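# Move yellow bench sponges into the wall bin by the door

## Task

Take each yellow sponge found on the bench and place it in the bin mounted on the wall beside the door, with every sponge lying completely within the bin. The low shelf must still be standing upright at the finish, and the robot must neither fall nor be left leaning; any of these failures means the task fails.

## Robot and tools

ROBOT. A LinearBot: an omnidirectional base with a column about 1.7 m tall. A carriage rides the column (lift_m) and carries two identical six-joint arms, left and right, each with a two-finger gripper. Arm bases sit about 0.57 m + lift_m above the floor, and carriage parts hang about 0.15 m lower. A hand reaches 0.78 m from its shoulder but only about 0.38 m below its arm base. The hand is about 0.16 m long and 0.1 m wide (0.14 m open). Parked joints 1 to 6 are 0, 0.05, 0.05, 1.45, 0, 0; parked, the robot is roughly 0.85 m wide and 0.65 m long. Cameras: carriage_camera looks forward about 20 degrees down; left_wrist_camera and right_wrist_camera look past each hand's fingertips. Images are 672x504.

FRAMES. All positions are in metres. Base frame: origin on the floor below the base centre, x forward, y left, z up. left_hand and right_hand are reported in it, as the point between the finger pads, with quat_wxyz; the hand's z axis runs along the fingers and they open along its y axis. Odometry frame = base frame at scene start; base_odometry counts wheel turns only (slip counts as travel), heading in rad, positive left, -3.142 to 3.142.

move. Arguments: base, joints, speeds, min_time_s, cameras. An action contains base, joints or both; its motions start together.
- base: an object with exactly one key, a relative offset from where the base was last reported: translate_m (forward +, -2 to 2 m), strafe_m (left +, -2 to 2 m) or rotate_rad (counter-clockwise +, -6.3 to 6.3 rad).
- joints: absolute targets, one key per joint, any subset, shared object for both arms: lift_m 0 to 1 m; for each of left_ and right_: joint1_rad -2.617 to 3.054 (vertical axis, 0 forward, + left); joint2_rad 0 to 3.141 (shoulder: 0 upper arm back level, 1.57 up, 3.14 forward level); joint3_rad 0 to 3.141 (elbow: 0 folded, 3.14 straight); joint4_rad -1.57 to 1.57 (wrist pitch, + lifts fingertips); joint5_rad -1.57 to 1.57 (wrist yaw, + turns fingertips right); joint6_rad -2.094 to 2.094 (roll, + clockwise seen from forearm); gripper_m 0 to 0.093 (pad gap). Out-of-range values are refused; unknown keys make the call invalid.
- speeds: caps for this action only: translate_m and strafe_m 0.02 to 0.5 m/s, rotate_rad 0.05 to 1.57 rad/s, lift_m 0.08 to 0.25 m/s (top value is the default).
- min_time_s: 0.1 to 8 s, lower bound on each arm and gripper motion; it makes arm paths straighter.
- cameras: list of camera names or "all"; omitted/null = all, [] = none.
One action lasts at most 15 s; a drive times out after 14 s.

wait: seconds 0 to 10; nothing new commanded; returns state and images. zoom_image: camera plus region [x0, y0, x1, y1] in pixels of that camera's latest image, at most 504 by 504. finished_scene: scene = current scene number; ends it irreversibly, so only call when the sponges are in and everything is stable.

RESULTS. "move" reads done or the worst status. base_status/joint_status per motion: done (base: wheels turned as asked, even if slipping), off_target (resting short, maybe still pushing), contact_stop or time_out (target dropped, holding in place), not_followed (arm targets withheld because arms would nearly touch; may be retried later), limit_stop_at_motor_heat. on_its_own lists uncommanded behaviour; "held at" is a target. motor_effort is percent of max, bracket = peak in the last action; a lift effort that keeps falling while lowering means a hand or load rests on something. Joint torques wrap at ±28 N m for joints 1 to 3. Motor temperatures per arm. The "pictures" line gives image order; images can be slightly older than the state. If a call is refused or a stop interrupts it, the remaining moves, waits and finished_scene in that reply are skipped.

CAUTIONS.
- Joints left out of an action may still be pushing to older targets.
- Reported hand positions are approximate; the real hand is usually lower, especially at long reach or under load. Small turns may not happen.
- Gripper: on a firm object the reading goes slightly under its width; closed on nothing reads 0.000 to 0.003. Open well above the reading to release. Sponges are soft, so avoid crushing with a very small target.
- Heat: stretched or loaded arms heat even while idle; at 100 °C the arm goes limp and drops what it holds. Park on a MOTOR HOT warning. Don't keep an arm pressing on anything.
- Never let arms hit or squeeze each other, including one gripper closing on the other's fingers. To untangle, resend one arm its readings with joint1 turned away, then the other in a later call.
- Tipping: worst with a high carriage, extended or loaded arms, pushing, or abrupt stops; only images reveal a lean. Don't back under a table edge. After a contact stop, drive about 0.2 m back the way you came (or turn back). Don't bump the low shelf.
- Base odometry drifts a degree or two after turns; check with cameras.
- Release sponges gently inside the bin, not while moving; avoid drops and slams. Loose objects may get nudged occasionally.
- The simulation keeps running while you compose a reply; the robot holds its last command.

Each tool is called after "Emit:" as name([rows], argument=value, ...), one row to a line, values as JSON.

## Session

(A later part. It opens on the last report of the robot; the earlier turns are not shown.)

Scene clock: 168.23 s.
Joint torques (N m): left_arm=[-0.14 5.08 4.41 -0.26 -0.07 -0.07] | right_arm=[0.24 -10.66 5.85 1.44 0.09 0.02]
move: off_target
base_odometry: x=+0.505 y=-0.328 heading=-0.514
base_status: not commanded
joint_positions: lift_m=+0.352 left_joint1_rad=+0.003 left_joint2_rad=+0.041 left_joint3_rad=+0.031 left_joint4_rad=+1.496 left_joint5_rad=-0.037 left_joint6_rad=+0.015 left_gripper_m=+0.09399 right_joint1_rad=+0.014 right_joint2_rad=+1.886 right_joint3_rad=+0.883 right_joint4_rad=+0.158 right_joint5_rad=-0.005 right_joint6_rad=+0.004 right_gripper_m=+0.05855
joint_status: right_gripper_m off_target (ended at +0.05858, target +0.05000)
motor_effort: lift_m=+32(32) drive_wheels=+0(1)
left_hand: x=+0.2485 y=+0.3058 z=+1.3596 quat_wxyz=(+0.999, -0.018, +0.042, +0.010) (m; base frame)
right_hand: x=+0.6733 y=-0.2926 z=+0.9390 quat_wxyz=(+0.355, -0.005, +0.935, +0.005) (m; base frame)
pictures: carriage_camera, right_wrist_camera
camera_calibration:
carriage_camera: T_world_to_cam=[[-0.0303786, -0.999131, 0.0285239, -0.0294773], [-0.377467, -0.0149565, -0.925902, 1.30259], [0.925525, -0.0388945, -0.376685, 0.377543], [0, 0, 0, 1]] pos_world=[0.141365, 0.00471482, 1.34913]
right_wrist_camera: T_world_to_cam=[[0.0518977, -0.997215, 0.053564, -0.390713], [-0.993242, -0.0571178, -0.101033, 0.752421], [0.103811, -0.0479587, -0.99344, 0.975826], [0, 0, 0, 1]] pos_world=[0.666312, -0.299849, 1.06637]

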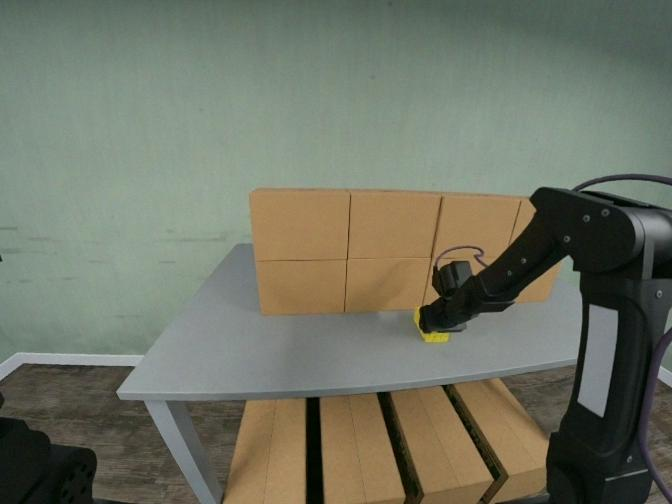

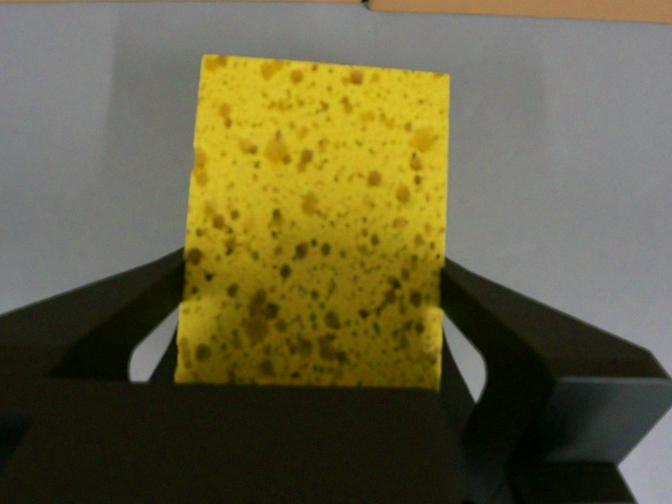

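Emit:
move(joints={"lift_m":0.5}, speeds={"lift_m":0.1}, cameras=["right_wrist_camera"])

Emit:
move(base={"translate_m":-0.5}, speeds={"translate_m":0.3}, cameras=[])

Emit:
move(base={"rotate_rad":3.144}, joints={"right_joint2_rad":1.2,"right_joint3_rad":0.5,"right_joint4_rad":-0.15}, speeds={"rotate_rad":0.8}, cameras=["right_wrist_camera","carriage_camera"])

Scene clock: 189.10 s.
Joint torques (N m): left_arm=[-0.2 5.05 4.4 -0.27 -0.07 -0.08] | right_arm=[0.25 -10.81 5.81 1.52 0.1 0.02]
move: done
base_odometry: x=+0.505 y=-0.328 heading=-0.514
base_status: not commanded
joint_positions: lift_m=+0.500 left_joint1_rad=+0.003 left_joint2_rad=+0.041 left_joint3_rad=+0.031 left_joint4_rad=+1.496 left_joint5_rad=-0.037 left_joint6_rad=+0.015 left_gripper_m=+0.09399 right_joint1_rad=+0.014 right_joint2_rad=+1.888 right_joint3_rad=+0.883 right_joint4_rad=+0.149 right_joint5_rad=-0.005 right_joint6_rad=+0.004 right_gripper_m=+0.05854
joint_status: all done
motor_effort: lift_m=+33(40) drive_wheels=+0(1)
left_hand: x=+0.2485 y=+0.3058 z=+1.5076 quat_wxyz=(+0.999, -0.018, +0.042, +0.010) (m; base frame)
right_hand: x=+0.6715 y=-0.2926 z=+1.0847 quat_wxyz=(+0.350, -0.005, +0.937, +0.005) (m; base frame)
pictures: right_wrist_camera
camera_calibration:
right_wrist_camera: T_world_to_cam=[[0.0524548, -0.997205, 0.0532066, -0.398427], [-0.994264, -0.0571246, -0.0904213, 0.754412], [0.0932079, -0.0481584, -0.994481, 1.12899], [0, 0, 0, 1]] pos_world=[0.665753, -0.299848, 1.21217]

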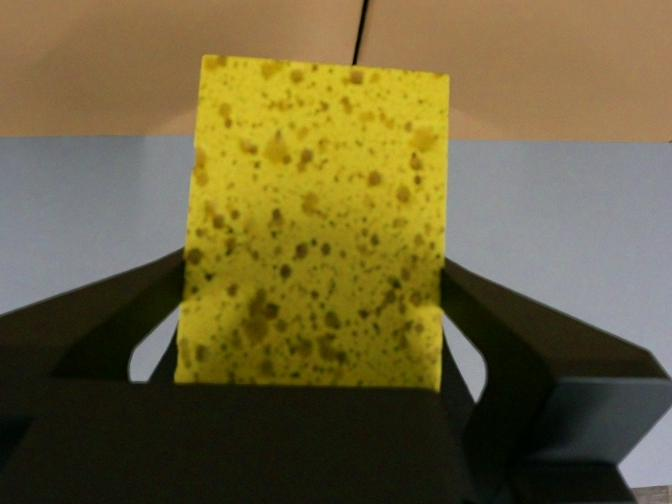

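Scene clock: 192.27 s.
Joint torques (N m): left_arm=[-0.2 5.07 4.36 -0.27 -0.05 -0.07] | right_arm=[0.25 -10.81 5.83 1.52 0.1 0.02]
Motor temperatures (°C): left_arm=[26 37 34 28 28 27 27] | right_arm=[25 45 44 38 29 28 29]
move: done
base_odometry: x=+0.069 y=-0.082 heading=-0.514
base_status: done
joint_positions: lift_m=+0.500 left_joint1_rad=+0.003 left_joint2_rad=+0.041 left_joint3_rad=+0.031 left_joint4_rad=+1.496 left_joint5_rad=-0.037 left_joint6_rad=+0.015 left_gripper_m=+0.09399 right_joint1_rad=+0.014 right_joint2_rad=+1.888 right_joint3_rad=+0.883 right_joint4_rad=+0.149 right_joint5_rad=-0.005 right_joint6_rad=+0.004 right_gripper_m=+0.05854
joint_status: not commanded
motor_effort: lift_m=+33(33) drive_wheels=+1(14)
left_hand: x=+0.2485 y=+0.3058 z=+1.5076 quat_wxyz=(+0.999, -0.018, +0.042, +0.010) (m; base frame)
right_hand: x=+0.6715 y=-0.2926 z=+1.0847 quat_wxyz=(+0.350, -0.005, +0.937, +0.005) (m; base frame)
pictures: none
No camera images: "cameras" was empty.

Scene clock: 197.50 s.
Joint torques (N m): left_arm=[-0.21 5.08 4.45 -0.26 -0.05 -0.08] | right_arm=[0.18 -6.04 6.32 1.46 0.1 0.02]
move: done
base_odometry: x=+0.069 y=-0.082 heading=+2.629
base_status: done
joint_positions: lift_m=+0.500 left_joint1_rad=+0.003 left_joint2_rad=+0.041 left_joint3_rad=+0.031 left_joint4_rad=+1.496 left_joint5_rad=-0.037 left_joint6_rad=+0.015 left_gripper_m=+0.09400 right_joint1_rad=+0.014 right_joint2_rad=+1.216 right_joint3_rad=+0.502 right_joint4_rad=-0.144 right_joint5_rad=-0.004 right_joint6_rad=+0.004 right_gripper_m=+0.05854
joint_status: all done
motor_effort: lift_m=+33(33) drive_wheels=+7(17)
left_hand: x=+0.2485 y=+0.3058 z=+1.5076 quat_wxyz=(+0.999, -0.018, +0.042, +0.010) (m; base frame)
right_hand: x=+0.5395 y=-0.2943 z=+1.1407 quat_wxyz=(+0.349, -0.006, +0.937, +0.005) (m; base frame)
pictures: carriage_camera, right_wrist_camera
camera_calibration:
carriage_camera: T_world_to_cam=[[-0.0303786, -0.999131, 0.0285239, -0.0336988], [-0.377467, -0.0149565, -0.925902, 1.43963], [0.925525, -0.0388945, -0.376685, 0.433292], [0, 0, 0, 1]] pos_world=[0.141365, 0.00471482, 1.49713]
right_wrist_camera: T_world_to_cam=[[0.0529168, -0.997153, 0.0537239, -0.396985], [-0.994443, -0.0575234, -0.0881695, 0.62567], [0.0910088, -0.0487597, -0.994656, 1.19808], [0, 0, 0, 1]] pos_world=[0.534164, -0.301445, 1.26817]

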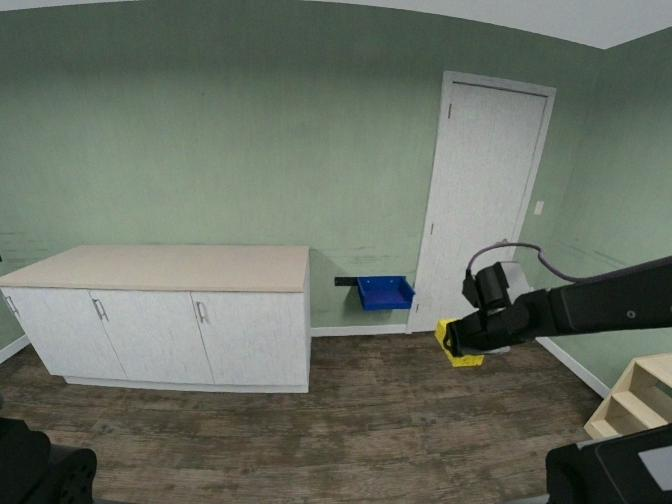

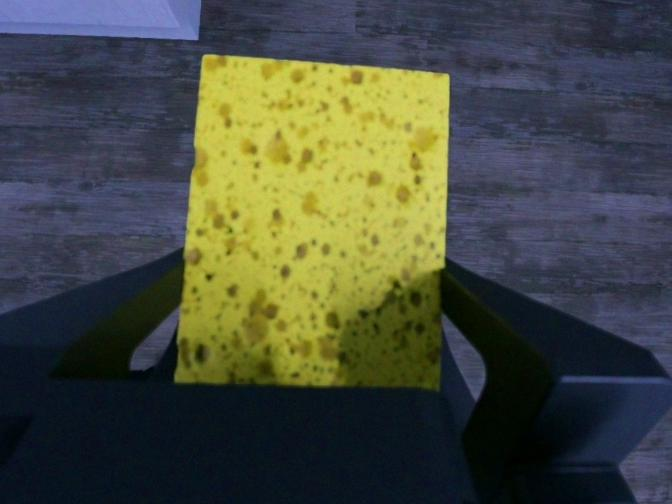

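Emit:
move(base={"strafe_m":-0.33}, speeds={"strafe_m":0.3}, cameras=[])

Emit:
move(base={"translate_m":0.7}, speeds={"translate_m":0.3}, cameras=["carriage_camera"])

Emit:
zoom_image(camera="carriage_camera", region=[250, 240, 490, 420])

Scene clock: 218.30 s.
Joint torques (N m): left_arm=[-0.23 5.05 4.38 -0.28 -0.07 -0.08] | right_arm=[0.16 -6.04 6.3 1.47 0.08 0.02]
move: done
base_odometry: x=+0.231 y=+0.206 heading=+2.630
base_status: done
joint_positions: lift_m=+0.500 left_joint1_rad=+0.003 left_joint2_rad=+0.041 left_joint3_rad=+0.031 left_joint4_rad=+1.496 left_joint5_rad=-0.037 left_joint6_rad=+0.015 left_gripper_m=+0.09400 right_joint1_rad=+0.014 right_joint2_rad=+1.216 right_joint3_rad=+0.502 right_joint4_rad=-0.147 right_joint5_rad=-0.003 right_joint6_rad=+0.004 right_gripper_m=+0.05854
joint_status: not commanded
motor_effort: lift_m=+33(33) drive_wheels=-2(19)
left_hand: x=+0.2485 y=+0.3059 z=+1.5076 quat_wxyz=(+0.999, -0.018, +0.042, +0.010) (m; base frame)
right_hand: x=+0.5390 y=-0.2945 z=+1.1402 quat_wxyz=(+0.348, -0.006, +0.938, +0.005) (m; base frame)
pictures: none
No camera images: "cameras" was empty.

Scene clock: 222.13 s.
Joint torques (N m): left_arm=[-0.2 5.05 4.45 -0.29 -0.05 -0.09] | right_arm=[0.17 -5.82 6.3 1.5 0.07 0.02]
move: done
base_odometry: x=-0.379 y=+0.550 heading=+2.629
base_status: done
joint_positions: lift_m=+0.500 left_joint1_rad=+0.003 left_joint2_rad=+0.041 left_joint3_rad=+0.031 left_joint4_rad=+1.497 left_joint5_rad=-0.037 left_joint6_rad=+0.015 left_gripper_m=+0.09400 right_joint1_rad=+0.014 right_joint2_rad=+1.215 right_joint3_rad=+0.502 right_joint4_rad=-0.149 right_joint5_rad=-0.003 right_joint6_rad=+0.004 right_gripper_m=+0.05854
joint_status: not commanded
motor_effort: lift_m=+33(33) drive_wheels=-2(16)
left_hand: x=+0.2484 y=+0.3059 z=+1.5076 quat_wxyz=(+0.999, -0.018, +0.042, +0.010) (m; base frame)
right_hand: x=+0.5386 y=-0.2945 z=+1.1403 quat_wxyz=(+0.347, -0.006, +0.938, +0.005) (m; base frame)
pictures: carriage_camera
camera_calibration:
carriage_camera: T_world_to_cam=[[-0.0303786, -0.999131, 0.0285239, -0.0336988], [-0.377467, -0.0149565, -0.925902, 1.43963], [0.925525, -0.0388945, -0.376685, 0.433292], [0, 0, 0, 1]] pos_world=[0.141365, 0.00471482, 1.49713]

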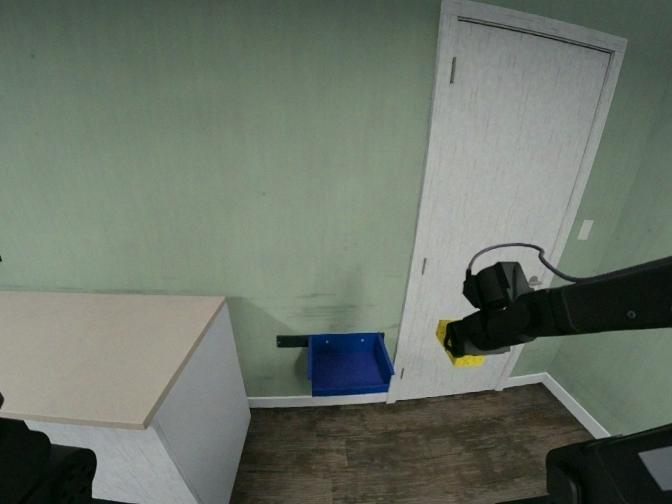

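Scaled by 2.100 from the camera's 672x504 image, which has a finer 960x720 frame.

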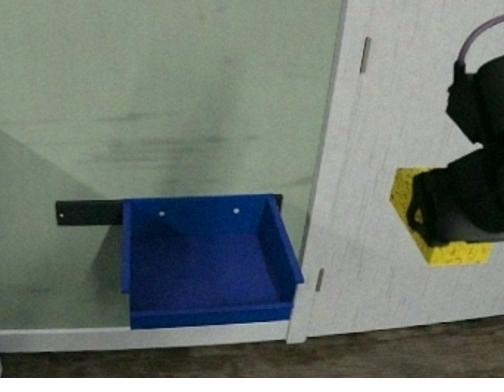

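Emit:
move(joints={"right_joint1_rad":0.335,"right_joint2_rad":2.567,"right_joint3_rad":1.567,"right_joint4_rad":0.14}, min_time_s=3, cameras=[])

Emit:
move(base={"translate_m":0.255}, speeds={"translate_m":0.2}, cameras=[])

Emit:
move(joints={"lift_m":0.2}, speeds={"lift_m":0.15}, cameras=["right_wrist_camera","carriage_camera"])

Scene clock: 244.20 s.
Joint torques (N m): left_arm=[-0.27 5.07 4.4 -0.27 -0.05 -0.08] | right_arm=[0.28 -15.53 7.39 1.67 0.08 0.02]
Motor temperatures (°C): left_arm=[26 37 34 27 28 27 27] | right_arm=[25 39 44 40 28 28 30]
move: done
base_odometry: x=-0.379 y=+0.550 heading=+2.629
base_status: not commanded
joint_positions: lift_m=+0.500 left_joint1_rad=+0.003 left_joint2_rad=+0.041 left_joint3_rad=+0.031 left_joint4_rad=+1.497 left_joint5_rad=-0.037 left_joint6_rad=+0.015 left_gripper_m=+0.09400 right_joint1_rad=+0.328 right_joint2_rad=+2.559 right_joint3_rad=+1.544 right_joint4_rad=+0.120 right_joint5_rad=-0.003 right_joint6_rad=+0.004 right_gripper_m=+0.05854
joint_status: all done
motor_effort: lift_m=+33(33) drive_wheels=-2(2)
left_hand: x=+0.2484 y=+0.3059 z=+1.5076 quat_wxyz=(+0.999, -0.018, +0.042, +0.010) (m; base frame)
right_hand: x=+0.7697 y=-0.1137 z=+0.9712 quat_wxyz=(+0.327, -0.153, +0.931, +0.056) (m; base frame)
pictures: none
No camera images: "cameras" was empty.

Scene clock: 246.57 s.
Joint torques (N m): left_arm=[-0.14 5.04 4.42 -0.26 -0.07 -0.07] | right_arm=[0.34 -15.57 7.39 1.64 0.07 0.02]
move: done
base_odometry: x=-0.601 y=+0.675 heading=+2.629
base_status: done
joint_positions: lift_m=+0.500 left_joint1_rad=+0.003 left_joint2_rad=+0.041 left_joint3_rad=+0.031 left_joint4_rad=+1.497 left_joint5_rad=-0.037 left_joint6_rad=+0.015 left_gripper_m=+0.09400 right_joint1_rad=+0.328 right_joint2_rad=+2.559 right_joint3_rad=+1.544 right_joint4_rad=+0.123 right_joint5_rad=-0.003 right_joint6_rad=+0.004 right_gripper_m=+0.05854
joint_status: not commanded
motor_effort: lift_m=+33(33) drive_wheels=-1(16)
left_hand: x=+0.2483 y=+0.3059 z=+1.5076 quat_wxyz=(+0.999, -0.018, +0.042, +0.010) (m; base frame)
right_hand: x=+0.7704 y=-0.1136 z=+0.9718 quat_wxyz=(+0.329, -0.153, +0.930, +0.056) (m; base frame)
pictures: none
No camera images: "cameras" was empty.

Scene clock: 249.00 s.
Joint torques (N m): left_arm=[-0.25 5.11 4.34 -0.27 -0.06 -0.09] | right_arm=[0.29 -16.91 6.64 1.57 0.08 0.03]
move: done
base_odometry: x=-0.601 y=+0.675 heading=+2.629
base_status: not commanded
joint_positions: lift_m=+0.200 left_joint1_rad=+0.003 left_joint2_rad=+0.041 left_joint3_rad=+0.031 left_joint4_rad=+1.497 left_joint5_rad=-0.037 left_joint6_rad=+0.015 left_gripper_m=+0.09400 right_joint1_rad=+0.328 right_joint2_rad=+2.572 right_joint3_rad=+1.553 right_joint4_rad=+0.130 right_joint5_rad=-0.003 right_joint6_rad=+0.004 right_gripper_m=+0.05854
joint_status: all done
motor_effort: lift_m=+30(33) drive_wheels=-1(6)
left_hand: x=+0.2483 y=+0.3059 z=+1.2078 quat_wxyz=(+0.999, -0.018, +0.042, +0.010) (m; base frame)
right_hand: x=+0.7717 y=-0.1131 z=+0.6685 quat_wxyz=(+0.329, -0.153, +0.930, +0.056) (m; base frame)
pictures: carriage_camera, right_wrist_camera
camera_calibration:
carriage_camera: T_world_to_cam=[[-0.0303786, -0.999131, 0.0285239, -0.0251473], [-0.377467, -0.0149565, -0.925902, 1.16204], [0.925525, -0.0388945, -0.376685, 0.320362], [0, 0, 0, 1]] pos_world=[0.141365, 0.00471482, 1.19733]
right_wrist_camera: T_world_to_cam=[[0.358854, -0.931851, 0.0536394, -0.431941], [-0.930583, -0.361638, -0.056862, 0.720754], [0.072385, -0.0295108, -0.99694, 0.734164], [0, 0, 0, 1]] pos_world=[0.772582, -0.120187, 0.79607]

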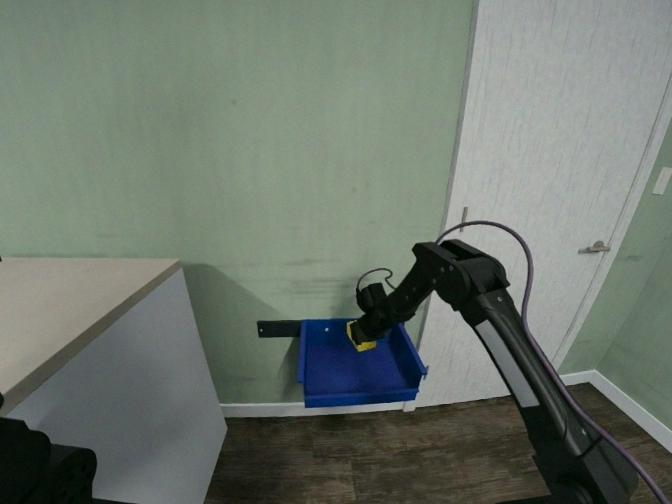

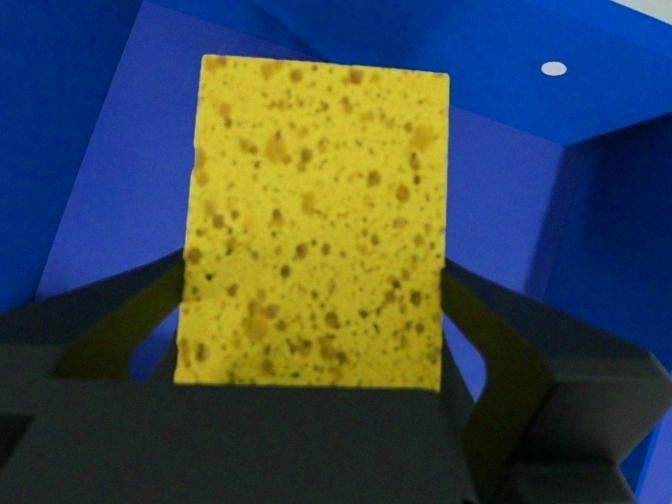

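Emit:
move(joints={"lift_m":0.05}, speeds={"lift_m":0.1}, cameras=["right_wrist_camera","carriage_camera"])

Emit:
zoom_image(camera="carriage_camera", region=[250, 220, 450, 370])

Scene clock: 258.23 s.
Joint torques (N m): left_arm=[-0.21 5.01 4.38 -0.28 -0.07 -0.08] | right_arm=[0.29 -17.17 6.52 1.56 0.07 0.03]
Motor temperatures (°C): left_arm=[26 37 34 27 28 27 27] | right_arm=[25 45 43 39 28 28 30]
move: done
base_odometry: x=-0.601 y=+0.675 heading=+2.629
base_status: not commanded
joint_positions: lift_m=+0.050 left_joint1_rad=+0.003 left_joint2_rad=+0.041 left_joint3_rad=+0.031 left_joint4_rad=+1.497 left_joint5_rad=-0.037 left_joint6_rad=+0.015 left_gripper_m=+0.09400 right_joint1_rad=+0.328 right_joint2_rad=+2.575 right_joint3_rad=+1.555 right_joint4_rad=+0.131 right_joint5_rad=-0.003 right_joint6_rad=+0.004 right_gripper_m=+0.05854
joint_status: all done
motor_effort: lift_m=+30(32) drive_wheels=-1(6)
left_hand: x=+0.2483 y=+0.3059 z=+1.0578 quat_wxyz=(+0.999, -0.018, +0.042, +0.010) (m; base frame)
right_hand: x=+0.7721 y=-0.1130 z=+0.5179 quat_wxyz=(+0.330, -0.153, +0.930, +0.057) (m; base frame)
pictures: carriage_camera, right_wrist_camera
camera_calibration:
carriage_camera: T_world_to_cam=[[-0.0303786, -0.999131, 0.0285239, -0.0208687], [-0.377467, -0.0149565, -0.925902, 1.02315], [0.925525, -0.0388945, -0.376685, 0.263859], [0, 0, 0, 1]] pos_world=[0.141365, 0.00471482, 1.04733]
right_wrist_camera: T_world_to_cam=[[0.358813, -0.931867, 0.0536493, -0.423859], [-0.930536, -0.361623, -0.0577203, 0.713028], [0.0731885, -0.0292118, -0.99689, 0.583489], [0, 0, 0, 1]] pos_world=[0.772879, -0.120088, 0.64557]

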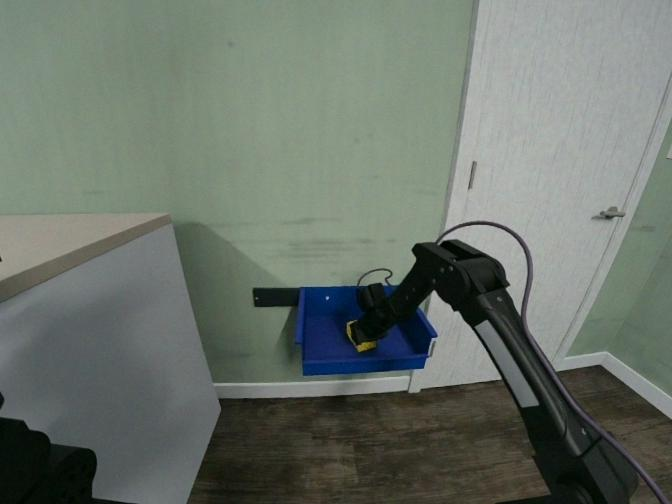

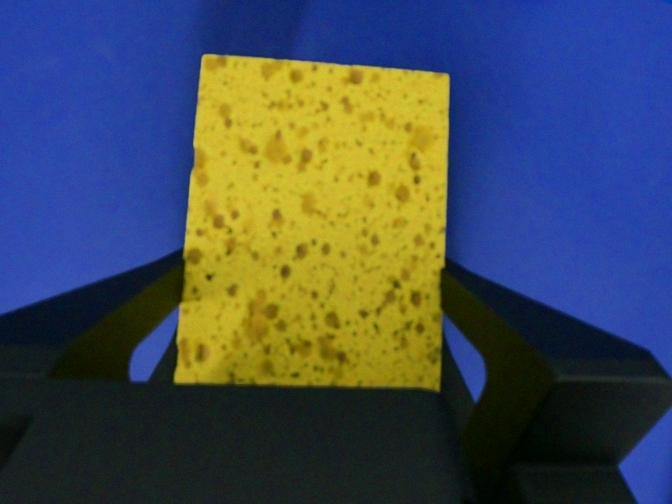

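Scaled by 2.520 from the camera's 672x504 image, which has a finer 960x720 frame.

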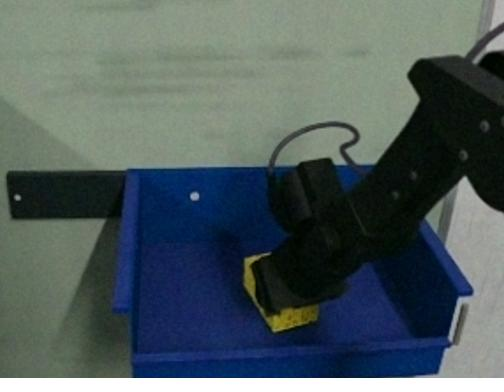

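Near the floor. Lower a bit, watching for contact.

Emit:
move(joints={"lift_m":0.03}, speeds={"lift_m":0.08}, cameras=["carriage_camera"])

Emit:
move(joints={"lift_m":0.012}, speeds={"lift_m":0.08}, cameras=["carriage_camera"])

Emit:
zoom_image(camera="carriage_camera", region=[250, 220, 450, 370])

Scene clock: 264.30 s.
Joint torques (N m): left_arm=[-0.2 5.04 4.4 -0.28 -0.06 -0.08] | right_arm=[0.31 -17.24 5.96 1.26 0.09 0.02]
move: done
base_odometry: x=-0.601 y=+0.675 heading=+2.629
base_status: not commanded
joint_positions: lift_m=+0.030 left_joint1_rad=+0.003 left_joint2_rad=+0.041 left_joint3_rad=+0.031 left_joint4_rad=+1.497 left_joint5_rad=-0.037 left_joint6_rad=+0.015 left_gripper_m=+0.09400 right_joint1_rad=+0.328 right_joint2_rad=+2.574 right_joint3_rad=+1.562 right_joint4_rad=+0.165 right_joint5_rad=-0.003 right_joint6_rad=+0.004 right_gripper_m=+0.05854
joint_status: all done
motor_effort: lift_m=+29(30) drive_wheels=+6(6)
left_hand: x=+0.2483 y=+0.3059 z=+1.0379 quat_wxyz=(+0.999, -0.018, +0.042, +0.010) (m; base frame)
right_hand: x=+0.7807 y=-0.1101 z=+0.5061 quat_wxyz=(+0.349, -0.152, +0.923, +0.060) (m; base frame)
pictures: carriage_camera
camera_calibration:
carriage_camera: T_world_to_cam=[[-0.0303786, -0.999131, 0.0285239, -0.0203011], [-0.377467, -0.0149565, -0.925902, 1.00473], [0.925525, -0.0388945, -0.376685, 0.256363], [0, 0, 0, 1]] pos_world=[0.141365, 0.00471482, 1.02743]

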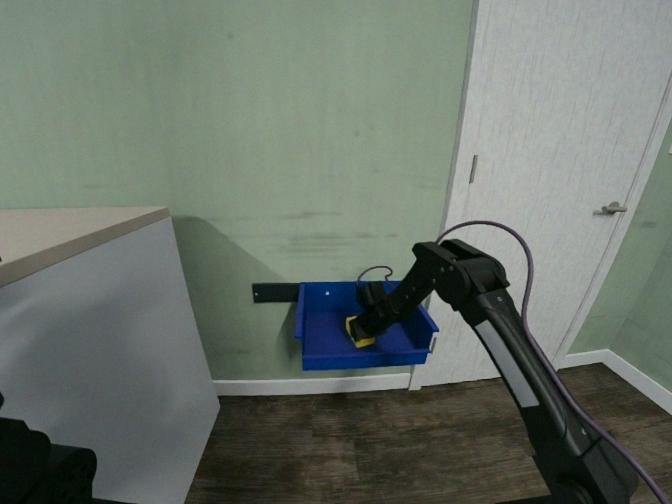

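Scene clock: 264.90 s.
Joint torques (N m): left_arm=[-0.17 5.04 4.36 -0.28 -0.07 -0.08] | right_arm=[0.31 -15.13 5.35 1.19 0.07 0.03]
Motor temperatures (°C): left_arm=[26 37 34 27 28 27 27] | right_arm=[25 50 44 39 28 28 30]
move: done
base_odometry: x=-0.601 y=+0.675 heading=+2.629
base_status: not commanded
joint_positions: lift_m=+0.012 left_joint1_rad=+0.003 left_joint2_rad=+0.041 left_joint3_rad=+0.031 left_joint4_rad=+1.497 left_joint5_rad=-0.037 left_joint6_rad=+0.015 left_gripper_m=+0.09400 right_joint1_rad=+0.328 right_joint2_rad=+2.553 right_joint3_rad=+1.571 right_joint4_rad=+0.177 right_joint5_rad=-0.003 right_joint6_rad=+0.004 right_gripper_m=+0.05854
joint_status: all done
motor_effort: lift_m=+27(28) drive_wheels=+6(6)
left_hand: x=+0.2483 y=+0.3059 z=+1.0200 quat_wxyz=(+0.999, -0.018, +0.042, +0.010) (m; base frame)
right_hand: x=+0.7901 y=-0.1068 z=+0.5059 quat_wxyz=(+0.369, -0.150, +0.915, +0.063) (m; base frame)
pictures: carriage_camera
camera_calibration:
carriage_camera: T_world_to_cam=[[-0.0303786, -0.999131, 0.0285239, -0.0197934], [-0.377467, -0.0149565, -0.925902, 0.988248], [0.925525, -0.0388945, -0.376685, 0.249658], [0, 0, 0, 1]] pos_world=[0.141365, 0.00471482, 1.00963]

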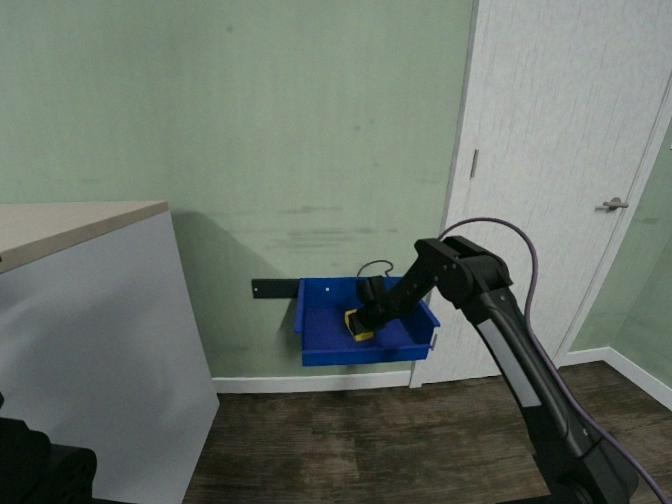

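Scaled by 2.520 from the camera's 672x504 image, which has a finer 960x720 frame.

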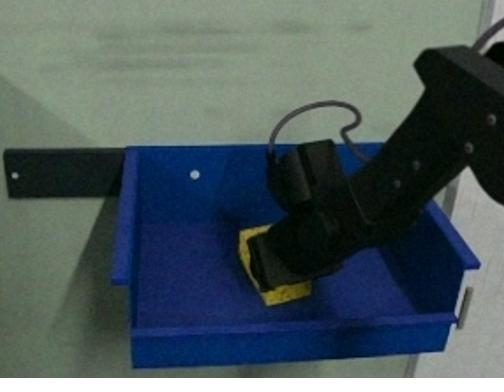

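On the floor. Ease to 0.03, release, rise.

Emit:
move(joints={"lift_m":0.03}, cameras=[])

Emit:
move(joints={"right_gripper_m":0.093}, min_time_s=2, cameras=[])

Emit:
move(joints={"lift_m":0.3}, speeds={"lift_m":0.12}, cameras=["right_wrist_camera","carriage_camera"])

Scene clock: 271.67 s.
Joint torques (N m): left_arm=[-0.2 5.07 4.3 -0.29 -0.06 -0.08] | right_arm=[0.29 -16.12 5.46 1.47 0.08 0.03]
move: done
base_odometry: x=-0.601 y=+0.675 heading=+2.629
base_status: not commanded
joint_positions: lift_m=+0.030 left_joint1_rad=+0.003 left_joint2_rad=+0.041 left_joint3_rad=+0.031 left_joint4_rad=+1.497 left_joint5_rad=-0.037 left_joint6_rad=+0.015 left_gripper_m=+0.09400 right_joint1_rad=+0.328 right_joint2_rad=+2.563 right_joint3_rad=+1.568 right_joint4_rad=+0.144 right_joint5_rad=-0.003 right_joint6_rad=+0.004 right_gripper_m=+0.05854
joint_status: all done
motor_effort: lift_m=+32(40) drive_wheels=+6(6)
left_hand: x=+0.2484 y=+0.3059 z=+1.0376 quat_wxyz=(+0.999, -0.018, +0.042, +0.010) (m; base frame)
right_hand: x=+0.7815 y=-0.1098 z=+0.5110 quat_wxyz=(+0.347, -0.152, +0.923, +0.060) (m; base frame)
pictures: none
No camera images: "cameras" was empty.

Scene clock: 273.97 s.
Joint torques (N m): left_arm=[-0.23 5.08 4.41 -0.27 -0.08 -0.08] | right_arm=[0.29 -16.13 5.46 1.46 0.08 0.02]
move: done
base_odometry: x=-0.601 y=+0.675 heading=+2.629
base_status: not commanded
joint_positions: lift_m=+0.030 left_joint1_rad=+0.003 left_joint2_rad=+0.041 left_joint3_rad=+0.031 left_joint4_rad=+1.497 left_joint5_rad=-0.037 left_joint6_rad=+0.015 left_gripper_m=+0.09400 right_joint1_rad=+0.328 right_joint2_rad=+2.563 right_joint3_rad=+1.568 right_joint4_rad=+0.144 right_joint5_rad=-0.003 right_joint6_rad=+0.004 right_gripper_m=+0.09292
joint_status: all done
motor_effort: lift_m=+32(32) drive_wheels=+6(6)
left_hand: x=+0.2484 y=+0.3059 z=+1.0376 quat_wxyz=(+0.999, -0.018, +0.042, +0.010) (m; base frame)
right_hand: x=+0.7815 y=-0.1098 z=+0.5110 quat_wxyz=(+0.347, -0.152, +0.923, +0.060) (m; base frame)
pictures: none
No camera images: "cameras" was empty.

Scene clock: 276.63 s.
Joint torques (N m): left_arm=[-0.23 5.01 4.37 -0.28 -0.06 -0.09] | right_arm=[0.29 -16.72 5.64 1.49 0.08 0.02]
move: done
base_odometry: x=-0.601 y=+0.675 heading=+2.629
base_status: not commanded
joint_positions: lift_m=+0.300 left_joint1_rad=+0.003 left_joint2_rad=+0.041 left_joint3_rad=+0.031 left_joint4_rad=+1.497 left_joint5_rad=-0.037 left_joint6_rad=+0.015 left_gripper_m=+0.09400 right_joint1_rad=+0.328 right_joint2_rad=+2.569 right_joint3_rad=+1.565 right_joint4_rad=+0.140 right_joint5_rad=-0.003 right_joint6_rad=+0.004 right_gripper_m=+0.09292
joint_status: all done
motor_effort: lift_m=+33(41) drive_wheels=+6(6)
left_hand: x=+0.2484 y=+0.3059 z=+1.3076 quat_wxyz=(+0.999, -0.018, +0.042, +0.010) (m; base frame)
right_hand: x=+0.7783 y=-0.1109 z=+0.7756 quat_wxyz=(+0.341, -0.152, +0.926, +0.058) (m; base frame)
pictures: carriage_camera, right_wrist_camera
camera_calibration:
carriage_camera: T_world_to_cam=[[-0.0303786, -0.999131, 0.0285239, -0.027994], [-0.377467, -0.0149565, -0.925902, 1.25445], [0.925525, -0.0388945, -0.376685, 0.357955], [0, 0, 0, 1]] pos_world=[0.141365, 0.00471482, 1.29713]
right_wrist_camera: T_world_to_cam=[[0.357566, -0.932292, 0.0545677, -0.437691], [-0.928963, -0.361066, -0.0816087, 0.751822], [0.0957857, -0.0215108, -0.99517, 0.821909], [0, 0, 0, 1]] pos_world=[0.776191, -0.118918, 0.903178]

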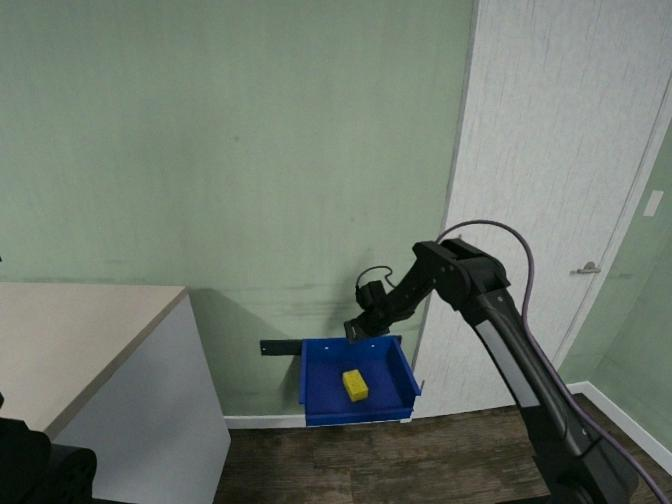

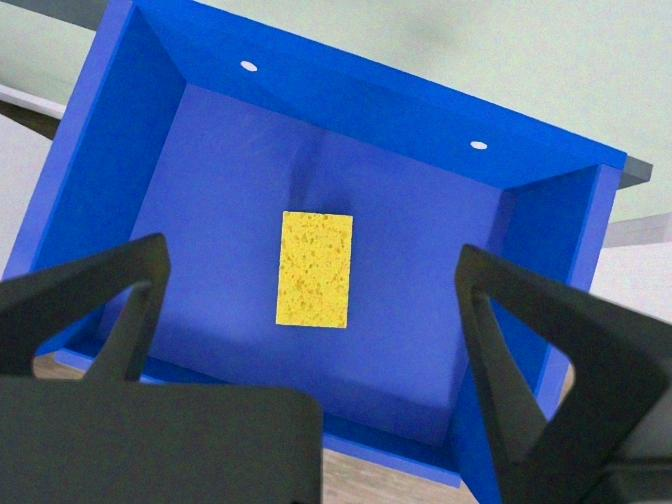

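Emit:
finished_scene(scene=2)

The scene is finished: the task was done.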